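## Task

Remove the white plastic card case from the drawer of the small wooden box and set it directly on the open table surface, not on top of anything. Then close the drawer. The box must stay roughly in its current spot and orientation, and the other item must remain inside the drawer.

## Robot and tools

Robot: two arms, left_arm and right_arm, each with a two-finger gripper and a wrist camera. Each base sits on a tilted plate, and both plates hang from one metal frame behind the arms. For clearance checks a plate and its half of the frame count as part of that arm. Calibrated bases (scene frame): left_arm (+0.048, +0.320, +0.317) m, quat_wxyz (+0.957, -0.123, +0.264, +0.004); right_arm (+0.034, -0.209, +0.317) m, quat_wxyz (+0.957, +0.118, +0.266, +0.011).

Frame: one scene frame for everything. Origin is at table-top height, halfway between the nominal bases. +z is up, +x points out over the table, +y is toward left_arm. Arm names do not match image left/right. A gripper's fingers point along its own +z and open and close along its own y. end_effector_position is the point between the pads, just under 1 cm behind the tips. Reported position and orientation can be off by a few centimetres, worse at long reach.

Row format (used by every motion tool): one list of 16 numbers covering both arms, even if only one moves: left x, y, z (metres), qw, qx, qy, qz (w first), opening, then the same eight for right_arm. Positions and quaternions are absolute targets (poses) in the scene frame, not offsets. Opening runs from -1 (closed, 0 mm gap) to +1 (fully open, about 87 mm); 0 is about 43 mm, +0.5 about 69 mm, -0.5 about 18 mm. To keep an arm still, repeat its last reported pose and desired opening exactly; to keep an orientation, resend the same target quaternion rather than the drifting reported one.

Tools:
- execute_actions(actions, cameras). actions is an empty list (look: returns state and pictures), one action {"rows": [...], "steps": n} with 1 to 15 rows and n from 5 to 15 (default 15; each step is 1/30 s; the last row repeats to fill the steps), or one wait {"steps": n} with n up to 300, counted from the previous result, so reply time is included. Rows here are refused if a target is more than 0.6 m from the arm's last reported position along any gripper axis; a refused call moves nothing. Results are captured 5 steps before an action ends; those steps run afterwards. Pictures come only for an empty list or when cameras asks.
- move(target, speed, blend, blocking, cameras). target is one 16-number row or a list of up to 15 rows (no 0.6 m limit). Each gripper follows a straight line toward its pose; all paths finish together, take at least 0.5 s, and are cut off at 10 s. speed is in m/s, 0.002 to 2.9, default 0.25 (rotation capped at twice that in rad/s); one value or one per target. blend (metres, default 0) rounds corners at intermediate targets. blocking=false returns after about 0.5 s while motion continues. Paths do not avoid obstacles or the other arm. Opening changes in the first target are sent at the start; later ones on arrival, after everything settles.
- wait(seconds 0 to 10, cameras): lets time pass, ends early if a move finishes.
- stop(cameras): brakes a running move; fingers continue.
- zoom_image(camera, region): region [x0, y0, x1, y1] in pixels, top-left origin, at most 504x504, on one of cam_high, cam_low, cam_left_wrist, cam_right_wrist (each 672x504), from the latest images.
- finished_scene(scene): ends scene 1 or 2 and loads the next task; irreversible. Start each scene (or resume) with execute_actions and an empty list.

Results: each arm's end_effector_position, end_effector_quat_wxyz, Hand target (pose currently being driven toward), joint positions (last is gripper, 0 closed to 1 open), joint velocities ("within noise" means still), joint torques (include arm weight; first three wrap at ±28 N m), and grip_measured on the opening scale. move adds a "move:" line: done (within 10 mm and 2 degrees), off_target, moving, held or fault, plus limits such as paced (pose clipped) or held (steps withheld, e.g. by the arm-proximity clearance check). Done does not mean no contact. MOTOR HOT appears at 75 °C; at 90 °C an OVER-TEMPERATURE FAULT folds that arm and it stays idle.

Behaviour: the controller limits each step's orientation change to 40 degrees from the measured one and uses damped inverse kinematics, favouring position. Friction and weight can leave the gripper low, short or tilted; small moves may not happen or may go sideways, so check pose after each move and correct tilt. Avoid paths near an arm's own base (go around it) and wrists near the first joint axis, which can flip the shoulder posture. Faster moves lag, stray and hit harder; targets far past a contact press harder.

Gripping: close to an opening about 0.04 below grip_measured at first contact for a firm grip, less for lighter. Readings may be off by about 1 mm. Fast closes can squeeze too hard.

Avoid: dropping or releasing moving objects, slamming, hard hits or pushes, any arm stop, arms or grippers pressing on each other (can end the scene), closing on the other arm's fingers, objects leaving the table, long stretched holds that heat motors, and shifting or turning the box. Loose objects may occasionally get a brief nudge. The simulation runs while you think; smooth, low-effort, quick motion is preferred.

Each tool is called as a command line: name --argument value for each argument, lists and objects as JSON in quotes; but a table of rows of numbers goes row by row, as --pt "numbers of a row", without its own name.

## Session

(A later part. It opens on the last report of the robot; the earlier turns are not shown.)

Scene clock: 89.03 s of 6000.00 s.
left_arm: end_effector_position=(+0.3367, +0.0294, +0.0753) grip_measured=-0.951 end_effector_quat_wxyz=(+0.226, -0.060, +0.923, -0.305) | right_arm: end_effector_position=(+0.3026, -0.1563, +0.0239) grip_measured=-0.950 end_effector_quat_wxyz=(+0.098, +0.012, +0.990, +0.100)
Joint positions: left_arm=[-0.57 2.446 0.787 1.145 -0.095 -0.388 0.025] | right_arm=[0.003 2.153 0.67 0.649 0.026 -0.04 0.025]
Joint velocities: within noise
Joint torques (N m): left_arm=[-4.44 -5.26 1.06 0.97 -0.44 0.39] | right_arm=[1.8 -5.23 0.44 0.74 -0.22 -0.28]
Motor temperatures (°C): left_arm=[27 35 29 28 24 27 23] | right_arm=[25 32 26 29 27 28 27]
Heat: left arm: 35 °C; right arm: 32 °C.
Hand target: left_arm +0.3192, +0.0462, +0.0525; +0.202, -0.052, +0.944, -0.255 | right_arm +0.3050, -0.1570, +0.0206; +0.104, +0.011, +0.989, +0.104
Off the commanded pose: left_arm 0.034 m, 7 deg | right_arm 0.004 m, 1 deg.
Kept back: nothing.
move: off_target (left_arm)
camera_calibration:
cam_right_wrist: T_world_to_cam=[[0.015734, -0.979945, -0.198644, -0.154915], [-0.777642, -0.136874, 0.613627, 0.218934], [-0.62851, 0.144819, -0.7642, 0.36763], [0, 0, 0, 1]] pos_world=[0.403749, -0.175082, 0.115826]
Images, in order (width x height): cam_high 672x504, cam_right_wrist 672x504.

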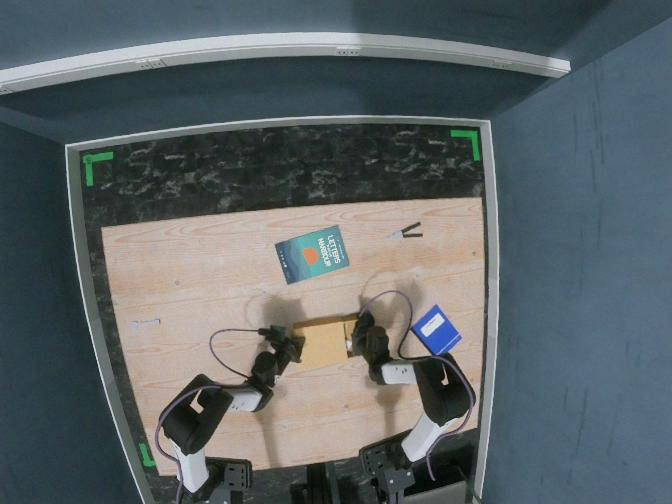

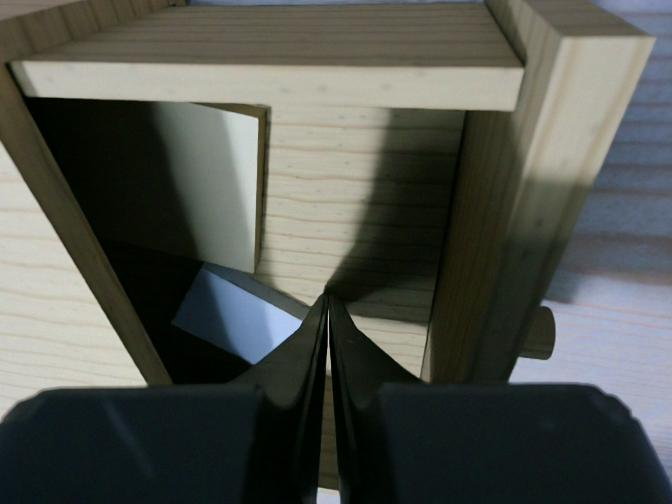

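move --pt "0.32 0.045 0.050 0.2008 -0.0538 0.9448 -0.2531 -0.95 0.288 -0.1540 0.0205 0.1039 0.0109 0.9890 0.1039 -0.95" --pt "0.32 0.045 0.050 0.2008 -0.0538 0.9448 -0.2531 -0.95 0.281 -0.1640 0.0205 0.1044 0.0036 0.9939 0.0347 -0.95" --speed 0.04 --cameras '["cam_high","cam_right_wrist"]'

zoom_image --camera "cam_high" --region '[276, 305, 376, 380]'

zoom_image --camera "cam_right_wrist" --region '[180, 120, 500, 360]'

Scene clock: 93.23 s of 6000.00 s.
left_arm: end_effector_position=(+0.3367, +0.0294, +0.0753) grip_measured=-0.951 end_effector_quat_wxyz=(+0.226, -0.060, +0.923, -0.305) | right_arm: end_effector_position=(+0.2869, -0.1630, +0.0230) grip_measured=-0.950 end_effector_quat_wxyz=(+0.107, +0.003, +0.993, +0.046)
Joint positions: left_arm=[-0.57 2.446 0.787 1.145 -0.095 -0.388 0.025] | right_arm=[0.048 2.185 0.605 0.764 0.163 -0.041 0.025]
Joint velocities: within noise
Joint torques (N m): left_arm=[-4.49 -5.26 1.06 0.97 -0.45 0.39] | right_arm=[3.55 -4.62 -1.69 0.79 0.17 -0.12]
Motor temperatures (°C): left_arm=[27 35 29 28 24 27 23] | right_arm=[25 32 26 29 27 28 27]
Heat: left arm: 35 °C; right arm: 32 °C.
Hand target: left_arm +0.3192, +0.0462, +0.0525; +0.202, -0.052, +0.944, -0.255 | right_arm +0.2810, -0.1641, +0.0207; +0.104, +0.004, +0.994, +0.035
Off the commanded pose: left_arm 0.034 m, 7 deg | right_arm 0.007 m, 1 deg.
Kept back: nothing.
move: off_target (left_arm)
camera_calibration:
cam_right_wrist: T_world_to_cam=[[0.0243875, -0.995797, -0.0882839, -0.169024], [-0.78762, -0.0735256, 0.611759, 0.21961], [-0.615679, 0.0546149, -0.786102, 0.340085], [0, 0, 0, 1]] pos_world=[0.386475, -0.17074, 0.118071]
Images, in order (width x height): cam_high 672x504, cam_right_wrist 672x504.

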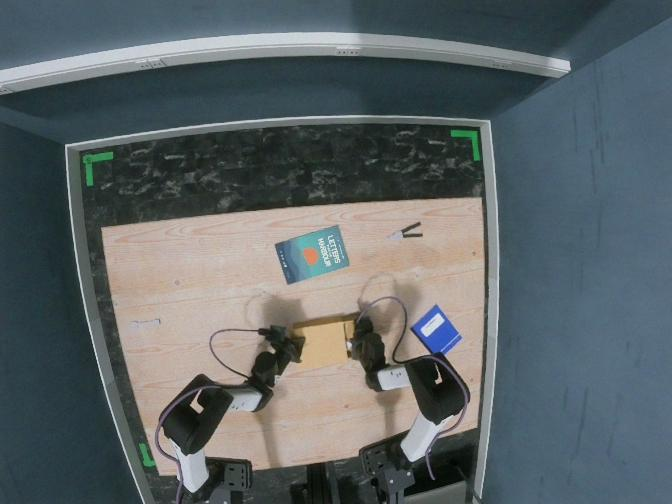

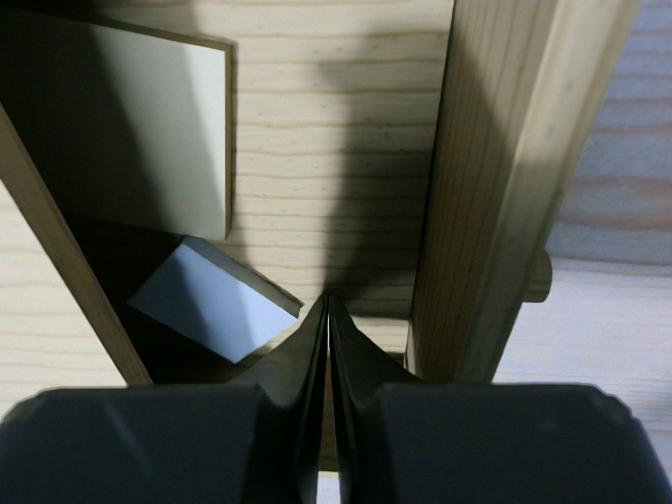

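Scaled by 5.040 from the camera's 672x504 image, which has a finer 960x720 frame.

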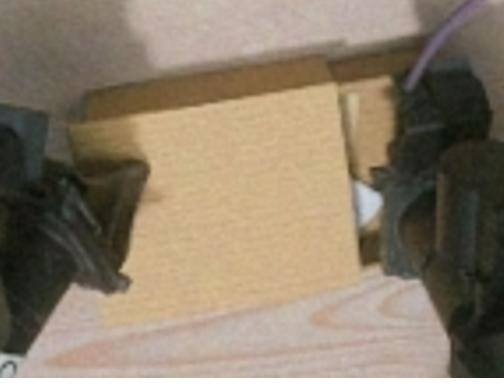

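Scaled by 1.575 from the camera's 672x504 image, which has a finer 960x720 frame.

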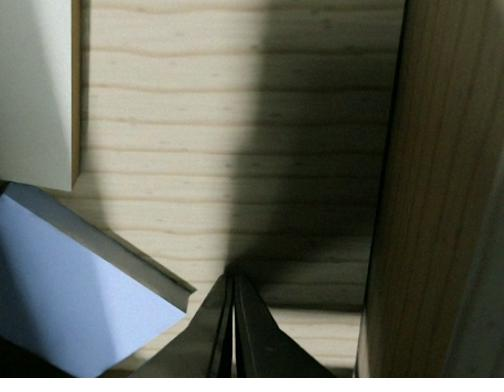

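move --pt "0.32 0.045 0.050 0.2008 -0.0538 0.9448 -0.2531 -0.95 0.300 -0.162 0.0205 0.1044 0.0036 0.9939 0.0347 -0.95" --pt "0.32 0.045 0.050 0.2008 -0.0538 0.9448 -0.2531 -0.95 0.300 -0.153 0.0205 0.1039 0.0109 0.9890 0.1039 -0.95" --pt "0.32 0.045 0.050 0.2008 -0.0538 0.9448 -0.2531 -0.95 0.287 -0.1475 0.0205 0.1039 0.0109 0.9890 0.1039 -0.95" --pt "0.32 0.045 0.050 0.2008 -0.0538 0.9448 -0.2531 -0.95 0.2765 -0.158 0.0205 0.1044 0.0036 0.9939 0.0347 -0.95" --speed 0.06 --cameras '["cam_high","cam_right_wrist"]'

zoom_image --camera "cam_right_wrist" --region '[180, 120, 500, 360]'

Scene clock: 97.73 s of 6000.00 s.
left_arm: end_effector_position=(+0.3367, +0.0294, +0.0753) grip_measured=-0.951 end_effector_quat_wxyz=(+0.226, -0.060, +0.923, -0.305) | right_arm: end_effector_position=(+0.2841, -0.1569, +0.0230) grip_measured=-0.950 end_effector_quat_wxyz=(+0.110, +0.002, +0.993, +0.046)
Joint positions: left_arm=[-0.57 2.446 0.787 1.145 -0.095 -0.388 0.025] | right_arm=[0.069 2.199 0.597 0.788 0.177 -0.027 0.025]
Joint velocities: within noise
Joint torques (N m): left_arm=[-4.46 -5.26 1.09 0.97 -0.45 0.38] | right_arm=[3.73 -4.31 -1.8 0.77 0.22 -0.07]
Motor temperatures (°C): left_arm=[27 35 29 28 24 27 23] | right_arm=[25 31 26 29 27 28 27]
Heat: left arm: 35 °C; right arm: 31 °C.
Hand target: left_arm +0.3192, +0.0462, +0.0525; +0.202, -0.052, +0.944, -0.255 | right_arm +0.2766, -0.1581, +0.0207; +0.104, +0.003, +0.994, +0.035
Off the commanded pose: left_arm 0.034 m, 7 deg | right_arm 0.008 m, 1 deg.
Kept back: nothing.
move: off_target (left_arm)
camera_calibration:
cam_right_wrist: T_world_to_cam=[[0.0260427, -0.995761, -0.0882196, -0.163367], [-0.790568, -0.0745263, 0.607822, 0.218611], [-0.61182, 0.0539143, -0.789158, 0.336867], [0, 0, 0, 1]] pos_world=[0.383184, -0.164545, 0.118552]
Images, in order (width x height): cam_high 672x504, cam_right_wrist 672x504.

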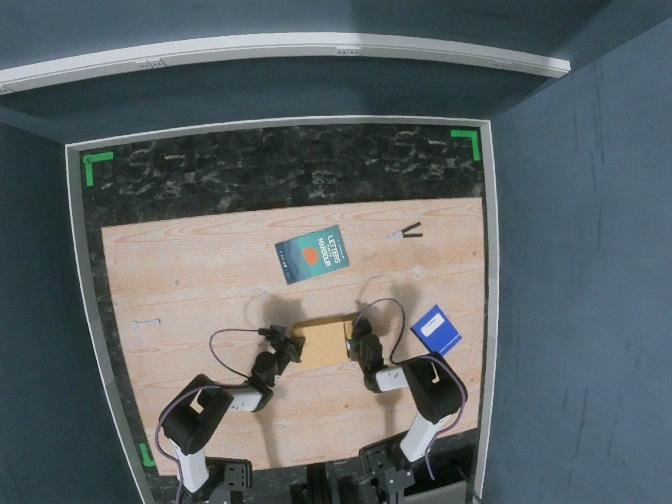

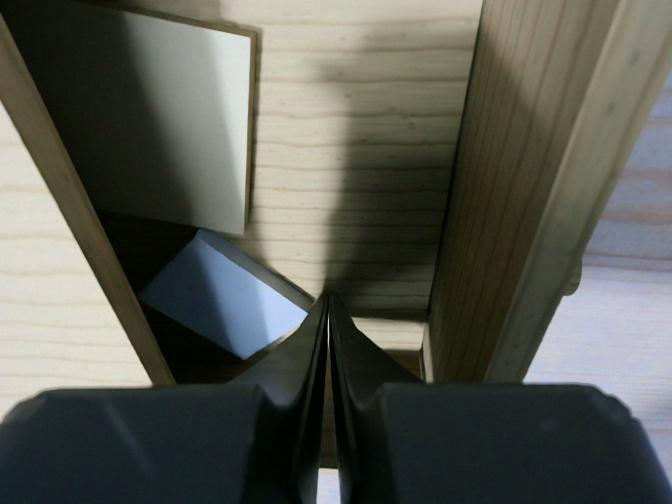

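Scaled by 1.575 from the camera's 672x504 image, which has a finer 960x720 frame.

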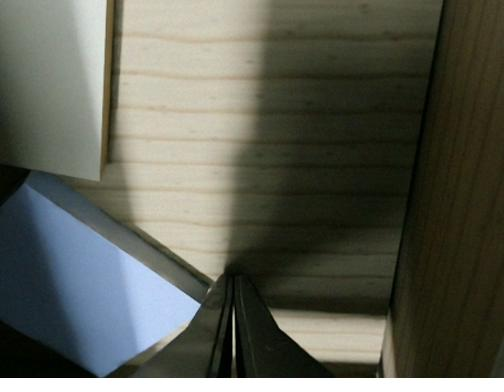

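move --pt "0.32 0.045 0.050 0.2008 -0.0538 0.9448 -0.2531 -0.95 0.299 -0.158 0.0205 0.1044 0.0036 0.9939 0.0347 -0.95" --pt "0.32 0.045 0.050 0.2008 -0.0538 0.9448 -0.2531 -0.95 0.299 -0.150 0.0205 0.1039 0.0109 0.9890 0.1039 -0.95" --pt "0.32 0.045 0.050 0.2008 -0.0538 0.9448 -0.2531 -0.95 0.276 -0.1445 0.0205 0.1039 0.0109 0.9890 0.1039 -0.95" --pt "0.32 0.045 0.050 0.2008 -0.0538 0.9448 -0.2531 -0.95 0.269 -0.151 0.0205 0.1044 0.0036 0.9939 0.0347 -0.95" --speed 0.06 --cameras '["cam_high","cam_right_wrist"]'

zoom_image --camera "cam_right_wrist" --region '[180, 120, 500, 360]'

zoom_image --camera "cam_high" --region '[276, 305, 376, 380]'

Scene clock: 103.03 s of 6000.00 s.
left_arm: end_effector_position=(+0.3367, +0.0294, +0.0753) grip_measured=-0.951 end_effector_quat_wxyz=(+0.226, -0.060, +0.923, -0.305) | right_arm: end_effector_position=(+0.2793, -0.1496, +0.0230) grip_measured=-0.950 end_effector_quat_wxyz=(+0.114, +0.003, +0.992, +0.046)
Joint positions: left_arm=[-0.57 2.446 0.787 1.145 -0.095 -0.388 0.025] | right_arm=[0.095 2.22 0.581 0.83 0.195 -0.009 0.025]
Joint velocities: within noise
Joint torques (N m): left_arm=[-4.49 -5.3 1.07 0.97 -0.45 0.38] | right_arm=[3.71 -4.29 -2.28 0.71 0.21 -0.02]
Motor temperatures (°C): left_arm=[27 35 29 28 24 27 23] | right_arm=[25 31 25 29 27 28 27]
Heat: left arm: 35 °C; right arm: 31 °C.
Hand target: left_arm +0.3192, +0.0462, +0.0525; +0.202, -0.052, +0.944, -0.255 | right_arm +0.2691, -0.1510, +0.0208; +0.104, +0.003, +0.994, +0.035
Off the commanded pose: left_arm 0.034 m, 7 deg | right_arm 0.011 m, 2 deg.
Kept back: nothing.
move: off_target (left_arm, right_arm)
camera_calibration:
cam_right_wrist: T_world_to_cam=[[0.0247451, -0.995807, -0.0880656, -0.155604], [-0.795897, -0.0729299, 0.601024, 0.21728], [-0.604927, 0.0552187, -0.794364, 0.33198], [0, 0, 0, 1]] pos_world=[0.377606, -0.157437, 0.11942]
Images, in order (width x height): cam_high 672x504, cam_right_wrist 672x504.

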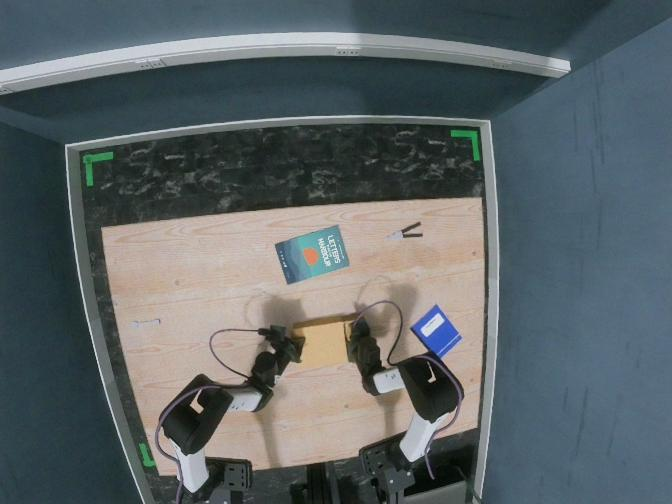

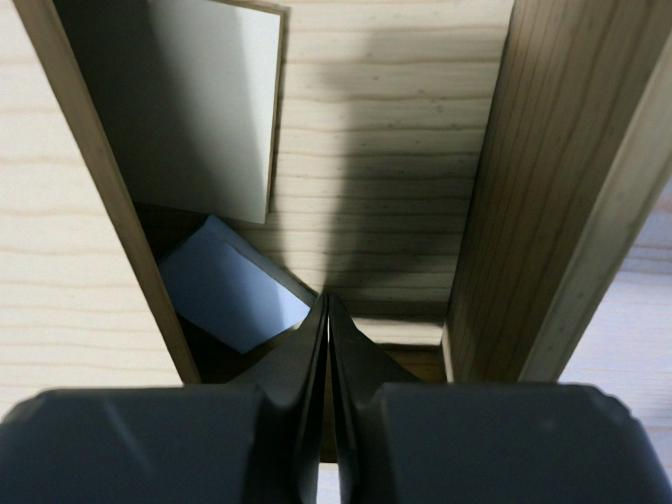

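Scaled by 1.575 from the camera's 672x504 image, which has a finer 960x720 frame.

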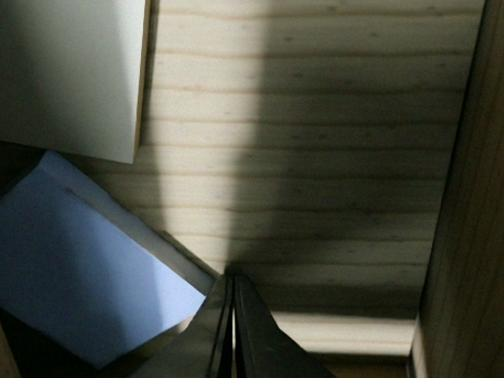

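Scaled by 5.040 from the camera's 672x504 image, which has a finer 960x720 frame.

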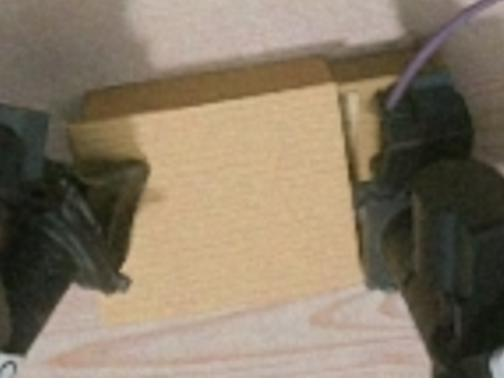

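zoom_image --camera "cam_right_wrist" --region '[130, 270, 330, 400]'

zoom_image --camera "cam_left_wrist" --region '[420, 80, 660, 330]'

Scaled by 2.520 from the camera's 672x504 image, which has a finer 960x720 frame.

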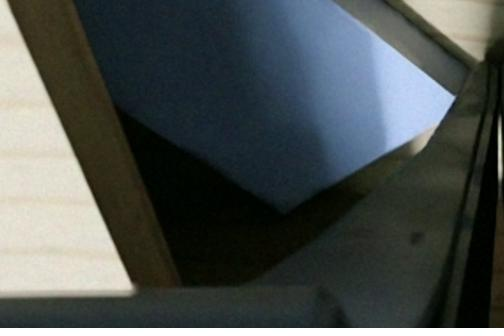

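This scene's latest camera images include none from cam_left_wrist. They are from: cam_high, cam_right_wrist. cam_left_wrist's image comes with the result of a call that names it in "cameras".

move --pt "0.32 0.045 0.050 0.2008 -0.0538 0.9448 -0.2531 -0.95 0.284 -0.157 0.05 0.1044 0.0036 0.9939 0.0347 -0.95" --pt "0.32 0.045 0.050 0.2008 -0.0538 0.9448 -0.2531 -0.95 0.27 -0.17 0.14 0.2079 0.0 0.9781 0.0 -0.95" --speed 0.2 --cameras '["cam_high","cam_right_wrist","cam_left_wrist","cam_low"]'

zoom_image --camera "cam_right_wrist" --region '[130, 100, 510, 385]'

zoom_image --camera "cam_high" --region '[276, 305, 376, 380]'

Scene clock: 117.27 s of 6000.00 s.
left_arm: end_effector_position=(+0.3367, +0.0294, +0.0753) grip_measured=-0.951 end_effector_quat_wxyz=(+0.226, -0.060, +0.923, -0.305) | right_arm: end_effector_position=(+0.2631, -0.1704, +0.1345) grip_measured=-0.950 end_effector_quat_wxyz=(+0.194, -0.008, +0.981, +0.002)
Joint positions: left_arm=[-0.57 2.446 0.787 1.145 -0.095 -0.388 0.025] | right_arm=[0.247 1.667 0.179 0.818 0.391 0.01 0.025]
Joint velocities: within noise
Joint torques (N m): left_arm=[-4.48 -5.27 1.05 0.97 -0.45 0.38] | right_arm=[3.18 -6.28 0.06 0.91 0.13 -0.02]
Motor temperatures (°C): left_arm=[27 35 29 28 24 27 23] | right_arm=[25 31 25 29 27 28 27]
Heat: left arm: 35 °C; right arm: 31 °C.
Hand target: left_arm +0.3192, +0.0462, +0.0525; +0.202, -0.052, +0.944, -0.255 | right_arm +0.2700, -0.1700, +0.1397; +0.208, +0.000, +0.978, +0.000
Off the commanded pose: left_arm 0.034 m, 7 deg | right_arm 0.009 m, 2 deg.
Kept back: nothing.
move: off_target (left_arm)
camera_calibration:
cam_left_wrist: T_world_to_cam=[[-0.0241192, -0.813999, 0.580365, -0.0136478], [-0.928946, 0.232777, 0.287879, 0.308957], [-0.369429, -0.532184, -0.761775, 0.338279], [0, 0, 0, 1]] pos_world=[0.411645, 0.0969997, 0.176671]
cam_right_wrist: T_world_to_cam=[[0.0364836, -0.999319, 0.00559314, -0.182415], [-0.882959, -0.0296133, 0.468514, 0.183914], [-0.468029, -0.0220316, -0.883438, 0.374733], [0, 0, 0, 1]] pos_world=[0.34443, -0.168589, 0.245907]

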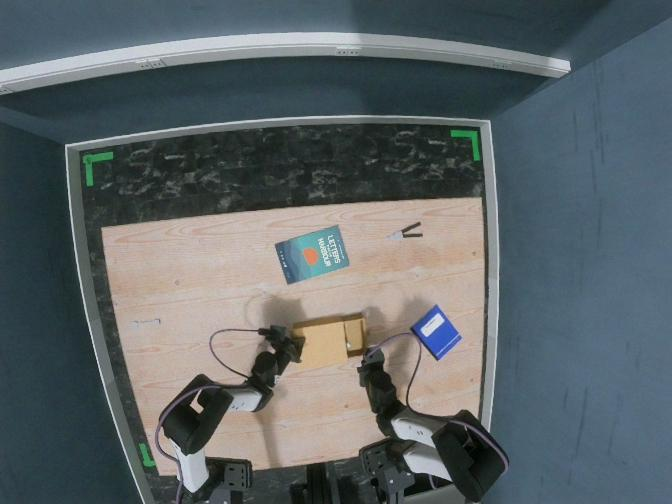

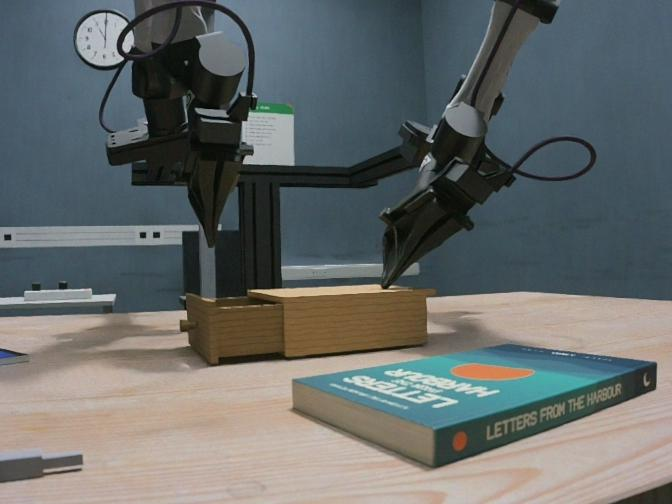

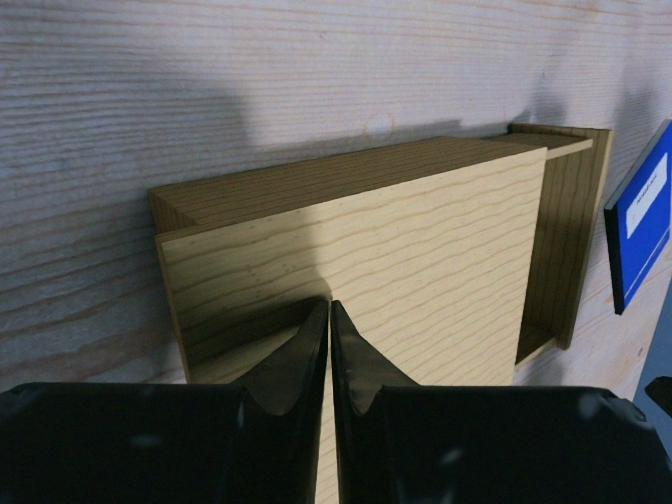

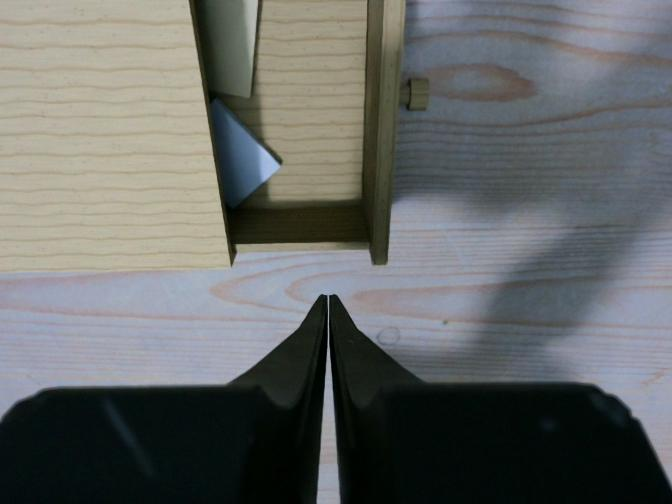

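Scaled by 1.326 from the camera's 672x504 image, which has a finer 960x720 frame.

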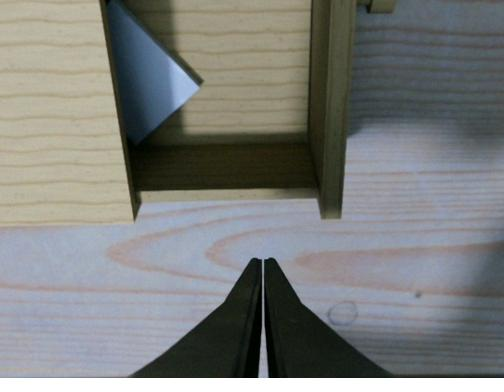

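Scaled by 5.040 from the camera's 672x504 image, which has a finer 960x720 frame.

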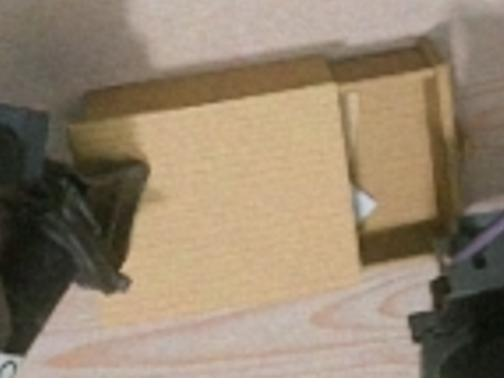

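move --pt "0.32 0.045 0.050 0.2008 -0.0538 0.9448 -0.2531 -0.95 0.302 -0.156 0.06 0.1041 0.0091 0.9907 0.0867 -0.95" --pt "0.32 0.045 0.050 0.2008 -0.0538 0.9448 -0.2531 -0.95 0.300 -0.148 0.0205 0.1037 0.0127 0.9871 0.1212 -0.95" --pt "0.32 0.045 0.050 0.2008 -0.0538 0.9448 -0.2531 -0.95 0.2927 -0.1395 0.0205 0.1037 0.0127 0.9871 0.1212 -0.95" --speed '[0.25,0.12,0.04]' --cameras '["cam_right_wrist"]'

zoom_image --camera "cam_right_wrist" --region '[130, 160, 400, 363]'

Scene clock: 126.53 s of 6000.00 s.
left_arm: end_effector_position=(+0.3367, +0.0294, +0.0753) grip_measured=-0.951 end_effector_quat_wxyz=(+0.226, -0.060, +0.923, -0.305) | right_arm: end_effector_position=(+0.2904, -0.1460, +0.0231) grip_measured=-0.950 end_effector_quat_wxyz=(+0.093, +0.014, +0.989, +0.114)
Joint positions: left_arm=[-0.57 2.446 0.787 1.145 -0.095 -0.388 0.025] | right_arm=[0.018 2.178 0.644 0.689 0.01 -0.022 0.025]
Joint velocities: within noise
Joint torques (N m): left_arm=[-4.49 -5.27 1.07 0.96 -0.46 0.38] | right_arm=[3.86 -4.37 -0.62 0.93 -0.21 -0.13]
Motor temperatures (°C): left_arm=[27 36 29 28 25 27 23] | right_arm=[25 31 25 29 27 28 27]
Heat: left arm: 36 °C; right arm: 31 °C.
Hand target: left_arm +0.3192, +0.0462, +0.0525; +0.202, -0.052, +0.944, -0.255 | right_arm +0.2927, -0.1395, +0.0208; +0.103, +0.012, +0.987, +0.121
Off the commanded pose: left_arm 0.034 m, 7 deg | right_arm 0.007 m, 1 deg.
Kept back: nothing.
move: off_target (left_arm)
camera_calibration:
cam_right_wrist: T_world_to_cam=[[0.0136223, -0.973996, -0.226157, -0.14277], [-0.77144, -0.154135, 0.617352, 0.206911], [-0.636156, 0.166057, -0.753479, 0.362906], [0, 0, 0, 1]] pos_world=[0.392429, -0.167428, 0.113417]
Images, in order (width x height): cam_right_wrist 672x504.

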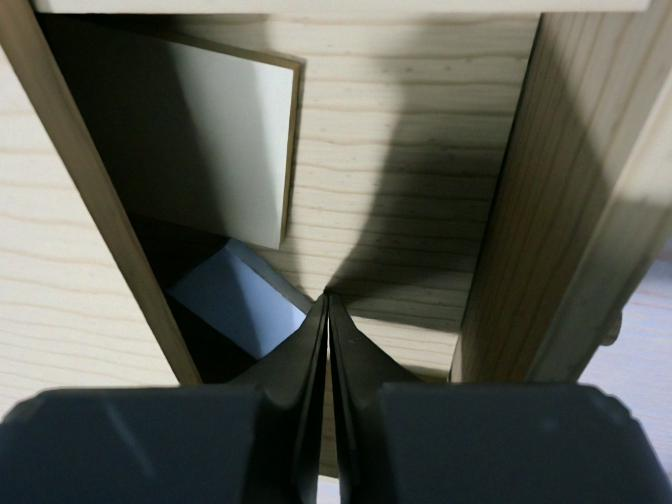

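Scaled by 1.867 from the camera's 672x504 image, which has a finer 960x720 frame.

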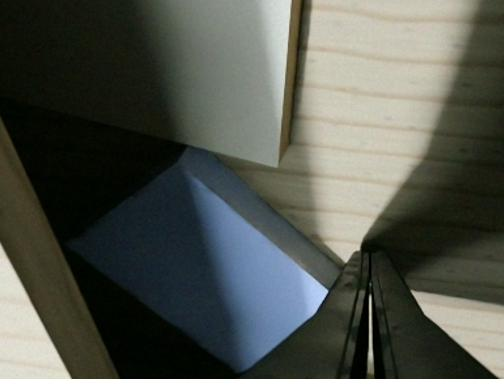

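move --pt "0.32 0.045 0.050 0.2008 -0.0538 0.9448 -0.2531 -0.95 0.2820 -0.1515 0.0205 0.1041 0.0091 0.9907 0.0867 -0.95" --pt "0.32 0.045 0.050 0.2008 -0.0538 0.9448 -0.2531 -0.95 0.2775 -0.1550 0.0205 0.1044 0.0055 0.9931 0.0520 -0.95" --speed 0.04 --cameras '["cam_right_wrist"]'

zoom_image --camera "cam_right_wrist" --region '[130, 160, 400, 363]'

Scene clock: 129.27 s of 6000.00 s.
left_arm: end_effector_position=(+0.3367, +0.0294, +0.0753) grip_measured=-0.951 end_effector_quat_wxyz=(+0.226, -0.060, +0.923, -0.305) | right_arm: end_effector_position=(+0.2843, -0.1536, +0.0231) grip_measured=-0.950 end_effector_quat_wxyz=(+0.108, +0.007, +0.992, +0.063)
Joint positions: left_arm=[-0.57 2.446 0.787 1.145 -0.095 -0.388 0.025] | right_arm=[0.057 2.196 0.598 0.782 0.134 -0.022 0.025]
Joint velocities: within noise
Joint torques (N m): left_arm=[-4.49 -5.29 1.03 0.98 -0.45 0.38] | right_arm=[3.56 -4.52 -1.95 0.79 0.14 -0.17]
Motor temperatures (°C): left_arm=[27 36 29 28 25 27 23] | right_arm=[25 31 25 29 27 28 27]
Heat: left arm: 36 °C; right arm: 31 °C.
Hand target: left_arm +0.3192, +0.0462, +0.0525; +0.202, -0.052, +0.944, -0.255 | right_arm +0.2775, -0.1551, +0.0207; +0.104, +0.005, +0.993, +0.052
Off the commanded pose: left_arm 0.034 m, 7 deg | right_arm 0.007 m, 1 deg.
Kept back: nothing.
move: off_target (left_arm)
camera_calibration:
cam_right_wrist: T_world_to_cam=[[0.0196122, -0.991992, -0.124766, -0.156814], [-0.789159, -0.0919796, 0.607262, 0.215832], [-0.613876, 0.0865507, -0.784644, 0.342391], [0, 0, 0, 1]] pos_world=[0.383587, -0.16534, 0.118023]
Images, in order (width x height): cam_right_wrist 672x504.

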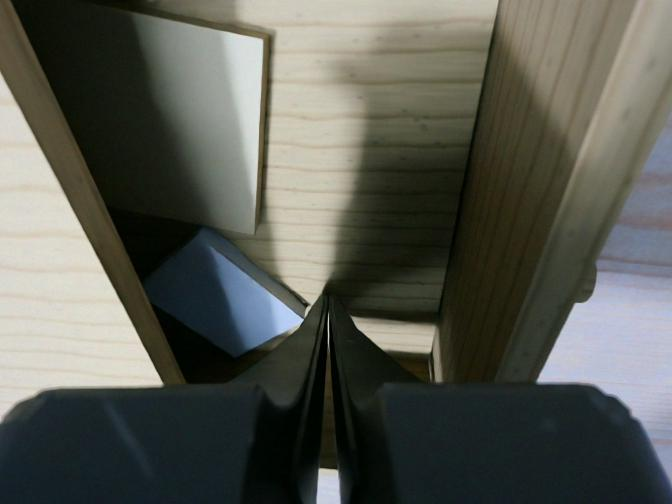

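Scaled by 1.867 from the camera's 672x504 image, which has a finer 960x720 frame.

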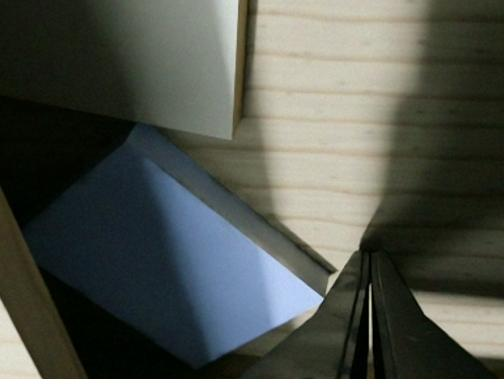

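move --pt "0.32 0.045 0.050 0.2008 -0.0538 0.9448 -0.2531 -0.95 0.296 -0.154 0.0205 0.1041 0.0091 0.9907 0.0867 -0.95" --pt "0.32 0.045 0.050 0.2008 -0.0538 0.9448 -0.2531 -0.95 0.293 -0.1475 0.0205 0.1037 0.0127 0.9871 0.1212 -0.95" --pt "0.32 0.045 0.050 0.2008 -0.0538 0.9448 -0.2531 -0.95 0.2778 -0.1443 0.0205 0.1037 0.0127 0.9871 0.1212 -0.95" --pt "0.32 0.045 0.050 0.2008 -0.0538 0.9448 -0.2531 -0.95 0.2719 -0.1525 0.0205 0.1041 0.0091 0.9907 0.0867 -0.95" --pt "0.32 0.045 0.050 0.2008 -0.0538 0.9448 -0.2531 -0.95 0.2665 -0.1565 0.0205 0.1044 0.0055 0.9931 0.0520 -0.95" --speed 0.04 --cameras '["cam_right_wrist"]'

zoom_image --camera "cam_right_wrist" --region '[130, 160, 400, 363]'

Scene clock: 138.03 s of 6000.00 s.
left_arm: end_effector_position=(+0.3367, +0.0294, +0.0753) grip_measured=-0.951 end_effector_quat_wxyz=(+0.226, -0.060, +0.923, -0.305) | right_arm: end_effector_position=(+0.2745, -0.1550, +0.0228) grip_measured=-0.950 end_effector_quat_wxyz=(+0.110, +0.005, +0.992, +0.063)
Joint positions: left_arm=[-0.57 2.446 0.787 1.145 -0.095 -0.388 0.025] | right_arm=[0.052 2.216 0.563 0.841 0.131 -0.032 0.025]
Joint velocities: within noise
Joint torques (N m): left_arm=[-4.45 -5.31 1.03 0.98 -0.45 0.39] | right_arm=[3.47 -4.36 -2.37 0.76 0.16 -0.05]
Motor temperatures (°C): left_arm=[27 36 29 28 25 27 23] | right_arm=[25 31 25 29 27 27 27]
Heat: left arm: 36 °C; right arm: 31 °C.
Hand target: left_arm +0.3192, +0.0462, +0.0525; +0.202, -0.052, +0.944, -0.255 | right_arm +0.2665, -0.1566, +0.0207; +0.104, +0.005, +0.993, +0.052
Off the commanded pose: left_arm 0.034 m, 7 deg | right_arm 0.008 m, 1 deg.
Kept back: nothing.
move: off_target (left_arm)
camera_calibration:
cam_right_wrist: T_world_to_cam=[[0.0255611, -0.991967, -0.123884, -0.159731], [-0.791601, -0.0957659, 0.603487, 0.208407], [-0.610503, 0.082641, -0.78769, 0.334856], [0, 0, 0, 1]] pos_world=[0.373488, -0.166162, 0.118204]
Images, in order (width x height): cam_right_wrist 672x504.

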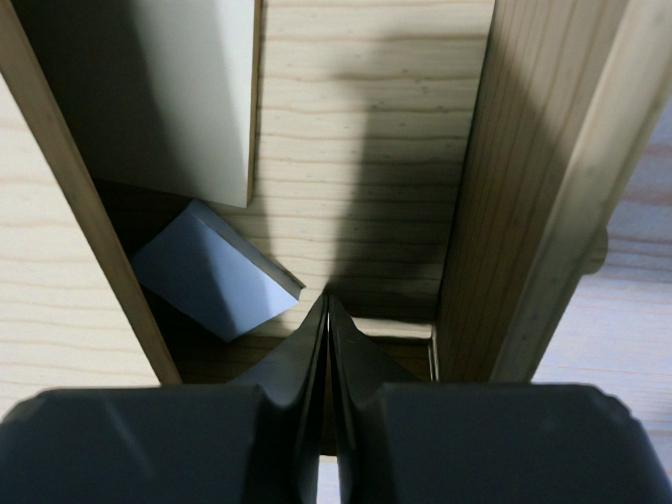

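Scaled by 1.867 from the camera's 672x504 image, which has a finer 960x720 frame.

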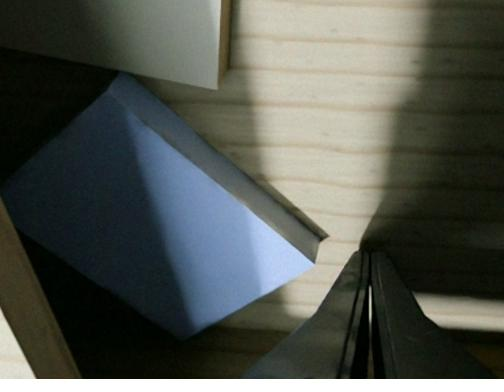

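move --pt "0.32 0.045 0.050 0.2008 -0.0538 0.9448 -0.2531 -0.95 0.285 -0.160 0.060 0.1045 0 0.9945 0 -0.95" --pt "0.32 0.045 0.050 0.2008 -0.0538 0.9448 -0.2531 -0.95 0.325 -0.160 0.050 0.1045 0 0.9945 0 -0.95" --pt "0.32 0.045 0.050 0.2008 -0.0538 0.9448 -0.2531 -0.95 0.327 -0.160 0.040 0.1045 0 0.9945 0 -0.95" --speed 0.15 --cameras '["cam_right_wrist","cam_low"]'

zoom_image --camera "cam_low" --region '[160, 230, 400, 400]'

Scene clock: 141.77 s of 6000.00 s.
left_arm: end_effector_position=(+0.3367, +0.0294, +0.0753) grip_measured=-0.951 end_effector_quat_wxyz=(+0.226, -0.060, +0.923, -0.305) | right_arm: end_effector_position=(+0.3327, -0.1558, +0.0446) grip_measured=-0.950 end_effector_quat_wxyz=(+0.113, +0.000, +0.994, +0.007)
Joint positions: left_arm=[-0.57 2.446 0.787 1.145 -0.095 -0.388 0.025] | right_arm=[0.132 2.071 0.727 0.528 0.296 0.005 0.025]
Joint velocities: within noise
Joint torques (N m): left_arm=[-4.45 -5.33 1.01 0.97 -0.45 0.39] | right_arm=[2.44 -5.38 1.01 0.57 0.05 -0.16]
Motor temperatures (°C): left_arm=[28 36 29 28 25 27 23] | right_arm=[25 31 25 29 27 27 27]
Heat: left arm: 36 °C; right arm: 31 °C.
Hand target: left_arm +0.3192, +0.0462, +0.0525; +0.202, -0.052, +0.944, -0.255 | right_arm +0.3270, -0.1599, +0.0402; +0.104, +0.000, +0.995, +0.000
Off the commanded pose: left_arm 0.034 m, 7 deg | right_arm 0.008 m, 1 deg.
Kept back: nothing.
move: off_target (left_arm)
camera_calibration:
cam_right_wrist: T_world_to_cam=[[0.02153, -0.999708, -0.0109812, -0.16419], [-0.795244, -0.0237813, 0.605823, 0.253566], [-0.605907, -0.0043106, -0.795524, 0.372873], [0, 0, 0, 1]] pos_world=[0.431108, -0.156505, 0.141211]
Images, in order (width x height): cam_low 672x504, cam_right_wrist 672x504.

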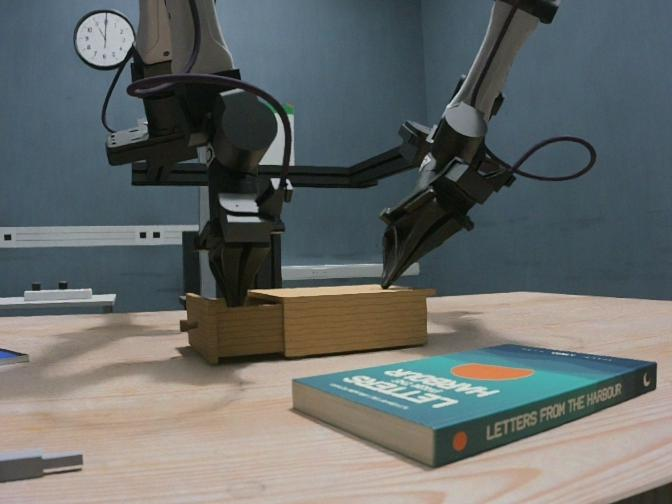

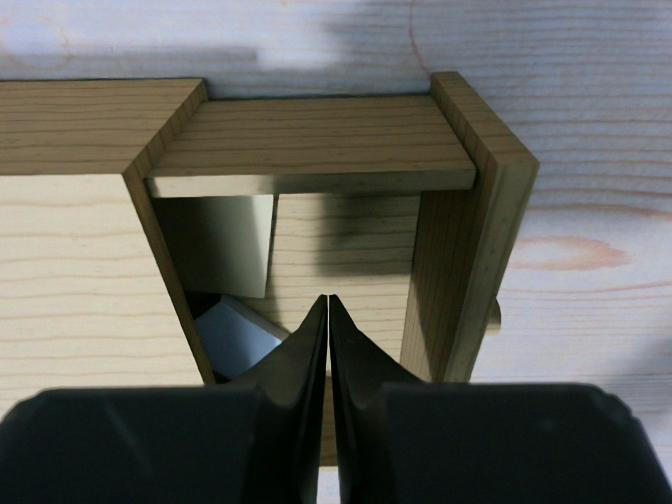

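Scaled by 2.100 from the camera's 672x504 image, which has a finer 960x720 frame.

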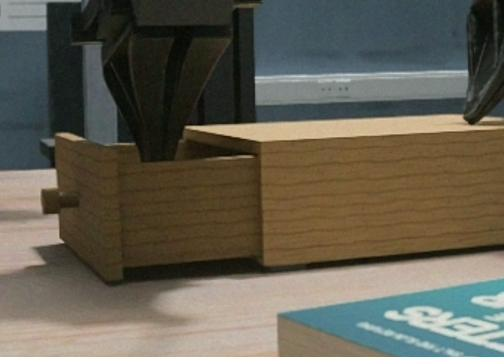

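execute_actions --actions '[{"rows":[[0.32,0.045,0.050,0.2008,-0.0538,0.9448,-0.2531,-0.95,0.327,-0.161,0.040,0.1045,0,0.9945,0,-0.90],[0.32,0.045,0.050,0.2008,-0.0538,0.9448,-0.2531,-0.95,0.327,-0.161,0.040,0.1045,0,0.9945,0,-0.85],[0.32,0.045,0.050,0.2008,-0.0538,0.9448,-0.2531,-0.95,0.327,-0.161,0.040,0.1045,0,0.9945,0,-0.80],[0.32,0.045,0.050,0.2008,-0.0538,0.9448,-0.2531,-0.95,0.327,-0.161,0.040,0.1045,0,0.9945,0,-0.75],[0.32,0.045,0.050,0.2008,-0.0538,0.9448,-0.2531,-0.95,0.327,-0.161,0.040,0.1045,0,0.9945,0,-0.70],[0.32,0.045,0.050,0.2008,-0.0538,0.9448,-0.2531,-0.95,0.327,-0.161,0.040,0.1045,0,0.9945,0,-0.65],[0.32,0.045,0.050,0.2008,-0.0538,0.9448,-0.2531,-0.95,0.327,-0.161,0.040,0.1045,0,0.9945,0,-0.60],[0.32,0.045,0.050,0.2008,-0.0538,0.9448,-0.2531,-0.95,0.327,-0.161,0.040,0.1045,0,0.9945,0,-0.55],[0.32,0.045,0.050,0.2008,-0.0538,0.9448,-0.2531,-0.95,0.327,-0.161,0.040,0.1045,0,0.9945,0,-0.50],[0.32,0.045,0.050,0.2008,-0.0538,0.9448,-0.2531,-0.95,0.327,-0.161,0.040,0.1045,0,0.9945,0,-0.45],[0.32,0.045,0.050,0.2008,-0.0538,0.9448,-0.2531,-0.95,0.327,-0.161,0.040,0.1045,0,0.9945,0,-0.40],[0.32,0.045,0.050,0.2008,-0.0538,0.9448,-0.2531,-0.95,0.327,-0.161,0.040,0.1045,0,0.9945,0,-0.35],[0.32,0.045,0.050,0.2008,-0.0538,0.9448,-0.2531,-0.95,0.327,-0.161,0.040,0.1045,0,0.9945,0,-0.30],[0.32,0.045,0.050,0.2008,-0.0538,0.9448,-0.2531,-0.95,0.327,-0.161,0.040,0.1045,0,0.9945,0,-0.25],[0.32,0.045,0.050,0.2008,-0.0538,0.9448,-0.2531,-0.95,0.327,-0.161,0.040,0.1045,0,0.9945,0,-0.20]],"steps":15}]' --cameras '["cam_high","cam_low"]'

zoom_image --camera "cam_low" --region '[160, 230, 400, 400]'

zoom_image --camera "cam_high" --region '[276, 305, 376, 380]'

Scene clock: 142.80 s of 6000.00 s.
left_arm: end_effector_position=(+0.3367, +0.0294, +0.0753) grip_measured=-0.951 end_effector_quat_wxyz=(+0.226, -0.060, +0.923, -0.305) | right_arm: end_effector_position=(+0.3325, -0.1567, +0.0444) grip_measured=-0.476 end_effector_quat_wxyz=(+0.113, +0.001, +0.994, +0.006)
Joint positions: left_arm=[-0.57 2.446 0.787 1.145 -0.095 -0.388 0.025] | right_arm=[0.13 2.071 0.727 0.527 0.296 0.005 0.262]
Joint velocities: left_arm=[within noise] | right_arm=[0.002 -0.017 0.002 0.007 -0.007 0.051 0.567]
Joint torques (N m): left_arm=[-4.49 -5.29 1.05 0.98 -0.46 0.39] | right_arm=[2.26 -5.48 0.92 0.58 0.08 -0.21]
Motor temperatures (°C): left_arm=[28 36 29 28 25 27 23] | right_arm=[25 31 25 29 27 27 27]
Heat: left arm: 36 °C; right arm: 31 °C.
Steps of this call (1-21: nothing new was sent; 22-31: this action's first 10). Readings (end_effector_position of left_arm | right_arm):
22: (+0.3367, +0.0294, +0.0753) | (+0.3325, -0.1559, +0.0445)
23: (+0.3367, +0.0294, +0.0753) | (+0.3325, -0.1561, +0.0445)
25: (+0.3367, +0.0294, +0.0753) | (+0.3325, -0.1565, +0.0444)
29: (+0.3367, +0.0294, +0.0753) | (+0.3325, -0.1567, +0.0444)
31: the state above
Images, in order (width x height): cam_high 672x504, cam_low 672x504.

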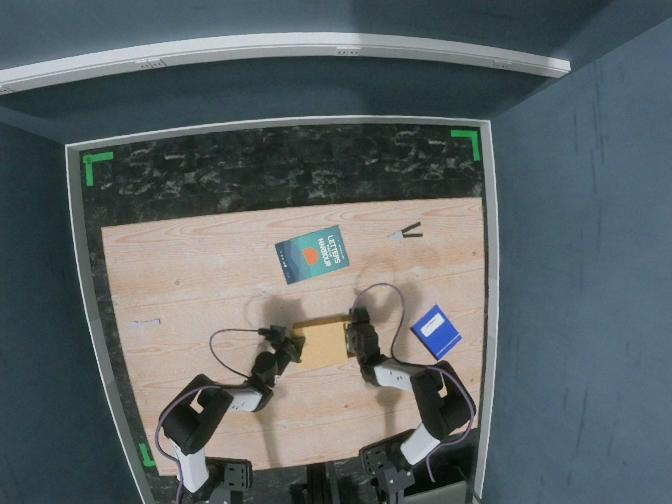

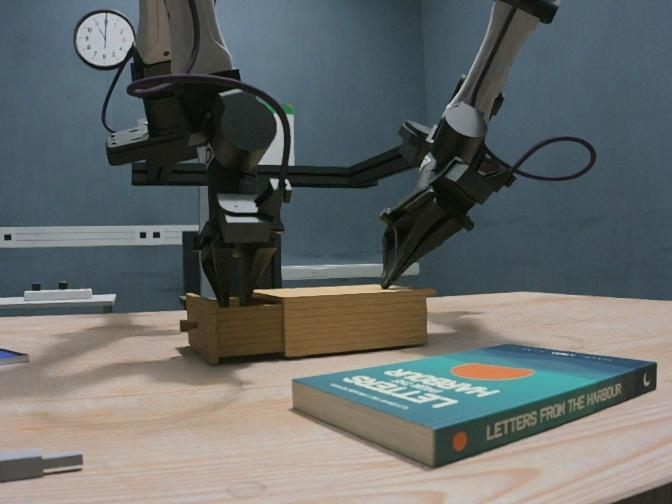

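Scaled by 2.100 from the camera's 672x504 image, which has a finer 960x720 frame.

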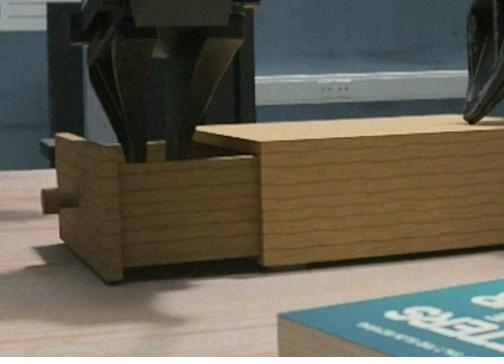

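Scaled by 5.040 from the camera's 672x504 image, which has a finer 960x720 frame.

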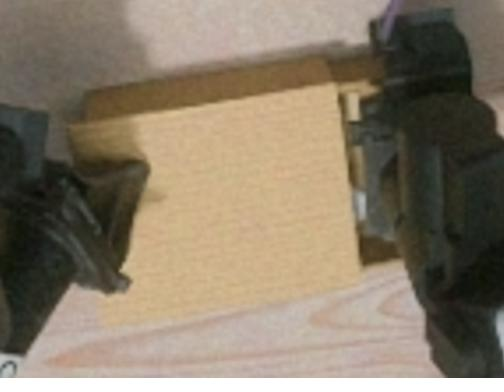

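execute_actions --actions '[{"rows":[[0.32,0.045,0.050,0.2008,-0.0538,0.9448,-0.2531,-0.95,0.327,-0.165,0.040,0.1045,0,0.9945,0,-0.20],[0.32,0.045,0.050,0.2008,-0.0538,0.9448,-0.2531,-0.95,0.327,-0.165,0.040,0.1045,0,0.9945,0,-0.18],[0.32,0.045,0.050,0.2008,-0.0538,0.9448,-0.2531,-0.95,0.327,-0.165,0.040,0.1045,0,0.9945,0,-0.16],[0.32,0.045,0.050,0.2008,-0.0538,0.9448,-0.2531,-0.95,0.327,-0.165,0.040,0.1045,0,0.9945,0,-0.14],[0.32,0.045,0.050,0.2008,-0.0538,0.9448,-0.2531,-0.95,0.327,-0.165,0.040,0.1045,0,0.9945,0,-0.12],[0.32,0.045,0.050,0.2008,-0.0538,0.9448,-0.2531,-0.95,0.327,-0.165,0.040,0.1045,0,0.9945,0,-0.10],[0.32,0.045,0.050,0.2008,-0.0538,0.9448,-0.2531,-0.95,0.327,-0.165,0.040,0.1045,0,0.9945,0,-0.08],[0.32,0.045,0.050,0.2008,-0.0538,0.9448,-0.2531,-0.95,0.327,-0.165,0.040,0.1045,0,0.9945,0,-0.06],[0.32,0.045,0.050,0.2008,-0.0538,0.9448,-0.2531,-0.95,0.327,-0.165,0.040,0.1045,0,0.9945,0,-0.04],[0.32,0.045,0.050,0.2008,-0.0538,0.9448,-0.2531,-0.95,0.327,-0.165,0.040,0.1045,0,0.9945,0,-0.02],[0.32,0.045,0.050,0.2008,-0.0538,0.9448,-0.2531,-0.95,0.327,-0.165,0.040,0.1045,0,0.9945,0,0.0],[0.32,0.045,0.050,0.2008,-0.0538,0.9448,-0.2531,-0.95,0.327,-0.165,0.040,0.1045,0,0.9945,0,0.02],[0.32,0.045,0.050,0.2008,-0.0538,0.9448,-0.2531,-0.95,0.327,-0.165,0.040,0.1045,0,0.9945,0,0.04],[0.32,0.045,0.050,0.2008,-0.0538,0.9448,-0.2531,-0.95,0.327,-0.165,0.040,0.1045,0,0.9945,0,0.06],[0.32,0.045,0.050,0.2008,-0.0538,0.9448,-0.2531,-0.95,0.327,-0.165,0.040,0.1045,0,0.9945,0,0.08]],"steps":15}]' --cameras '["cam_high","cam_low","cam_right_wrist"]'

zoom_image --camera "cam_low" --region '[160, 230, 400, 400]'

zoom_image --camera "cam_high" --region '[276, 305, 376, 380]'

Scene clock: 143.70 s of 6000.00 s.
left_arm: end_effector_position=(+0.3367, +0.0294, +0.0753) grip_measured=-0.951 end_effector_quat_wxyz=(+0.226, -0.060, +0.923, -0.305) | right_arm: end_effector_position=(+0.3321, -0.1607, +0.0431) grip_measured=-0.031 end_effector_quat_wxyz=(+0.111, +0.003, +0.994, +0.006)
Joint positions: left_arm=[-0.57 2.446 0.787 1.145 -0.095 -0.388 0.025] | right_arm=[0.116 2.071 0.727 0.527 0.287 0 0.484]
Joint velocities: left_arm=[within noise] | right_arm=[0.007 0.007 0.002 -0.037 -0.183 -0.022 0.226]
Joint torques (N m): left_arm=[-4.52 -5.31 1.05 0.96 -0.45 0.39] | right_arm=[2.44 -5.79 0.4 0.63 0.24 -0.26]
Motor temperatures (°C): left_arm=[28 36 29 28 25 27 23] | right_arm=[25 31 25 29 27 27 27]
Heat: left arm: 36 °C; right arm: 31 °C.
Off your previous action's commanded pose at its last step (step 5 of this call): left_arm 0.034 m, 7 deg | right_arm 0.008 m, 1 deg.
Steps of this call (1-5: your previous action's last 5; 6-17: nothing new was sent; 18-27: this action's first 10). Readings (end_effector_position of left_arm | right_arm):
18: (+0.3367, +0.0294, +0.0753) | (+0.3325, -0.1573, +0.0442)
19: (+0.3367, +0.0294, +0.0753) | (+0.3324, -0.1581, +0.0440)
21: (+0.3367, +0.0294, +0.0753) | (+0.3323, -0.1607, +0.0434)
25: (+0.3367, +0.0294, +0.0753) | (+0.3321, -0.1619, +0.0431)
27: the state above
camera_calibration:
cam_right_wrist: T_world_to_cam=[[0.0150466, -0.999832, -0.0104452, -0.167084], [-0.792613, -0.018295, 0.609451, 0.253725], [-0.609539, -0.000891163, -0.792755, 0.372883], [0, 0, 0, 1]] pos_world=[0.430906, -0.162082, 0.139227]
Images, in order (width x height): cam_high 672x504, cam_low 672x504, cam_right_wrist 672x504.

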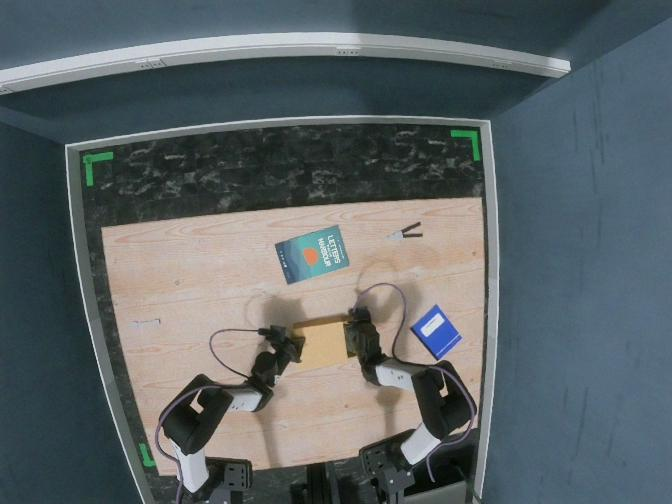

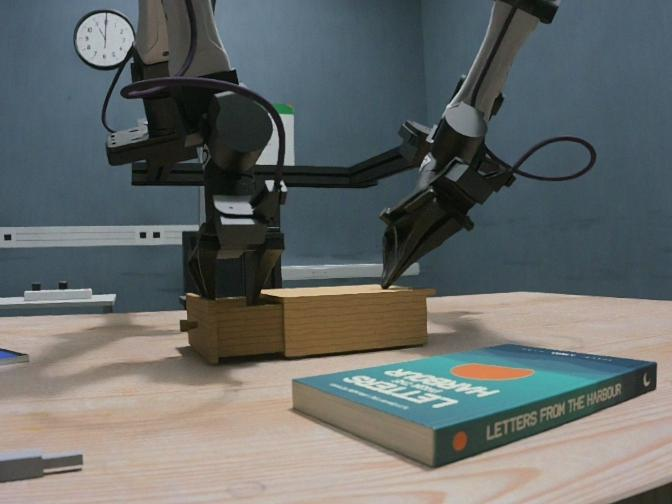

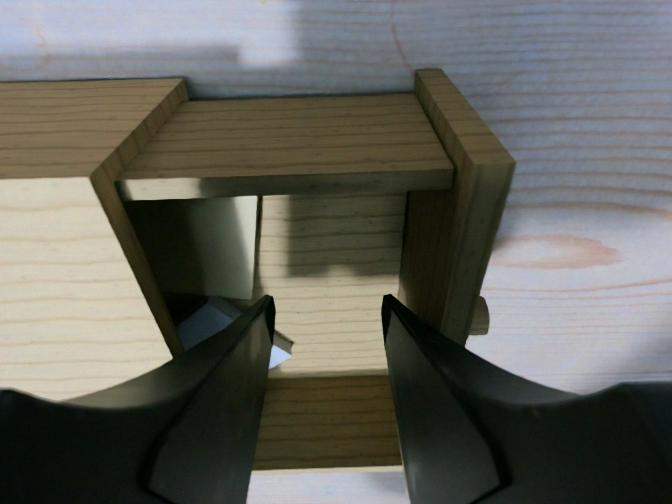

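Scaled by 2.100 from the camera's 672x504 image, which has a finer 960x720 frame.

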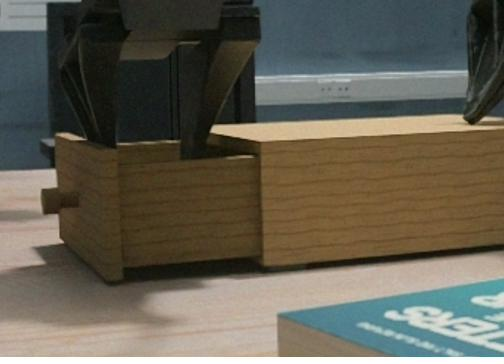

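Scaled by 5.040 from the camera's 672x504 image, which has a finer 960x720 frame.

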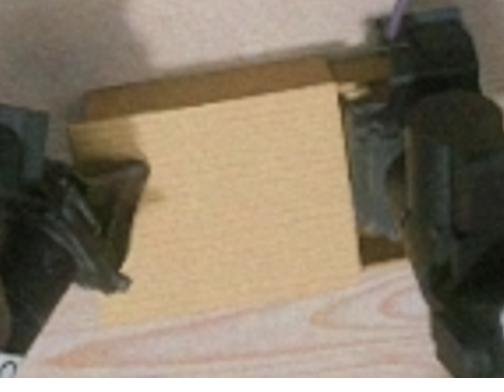

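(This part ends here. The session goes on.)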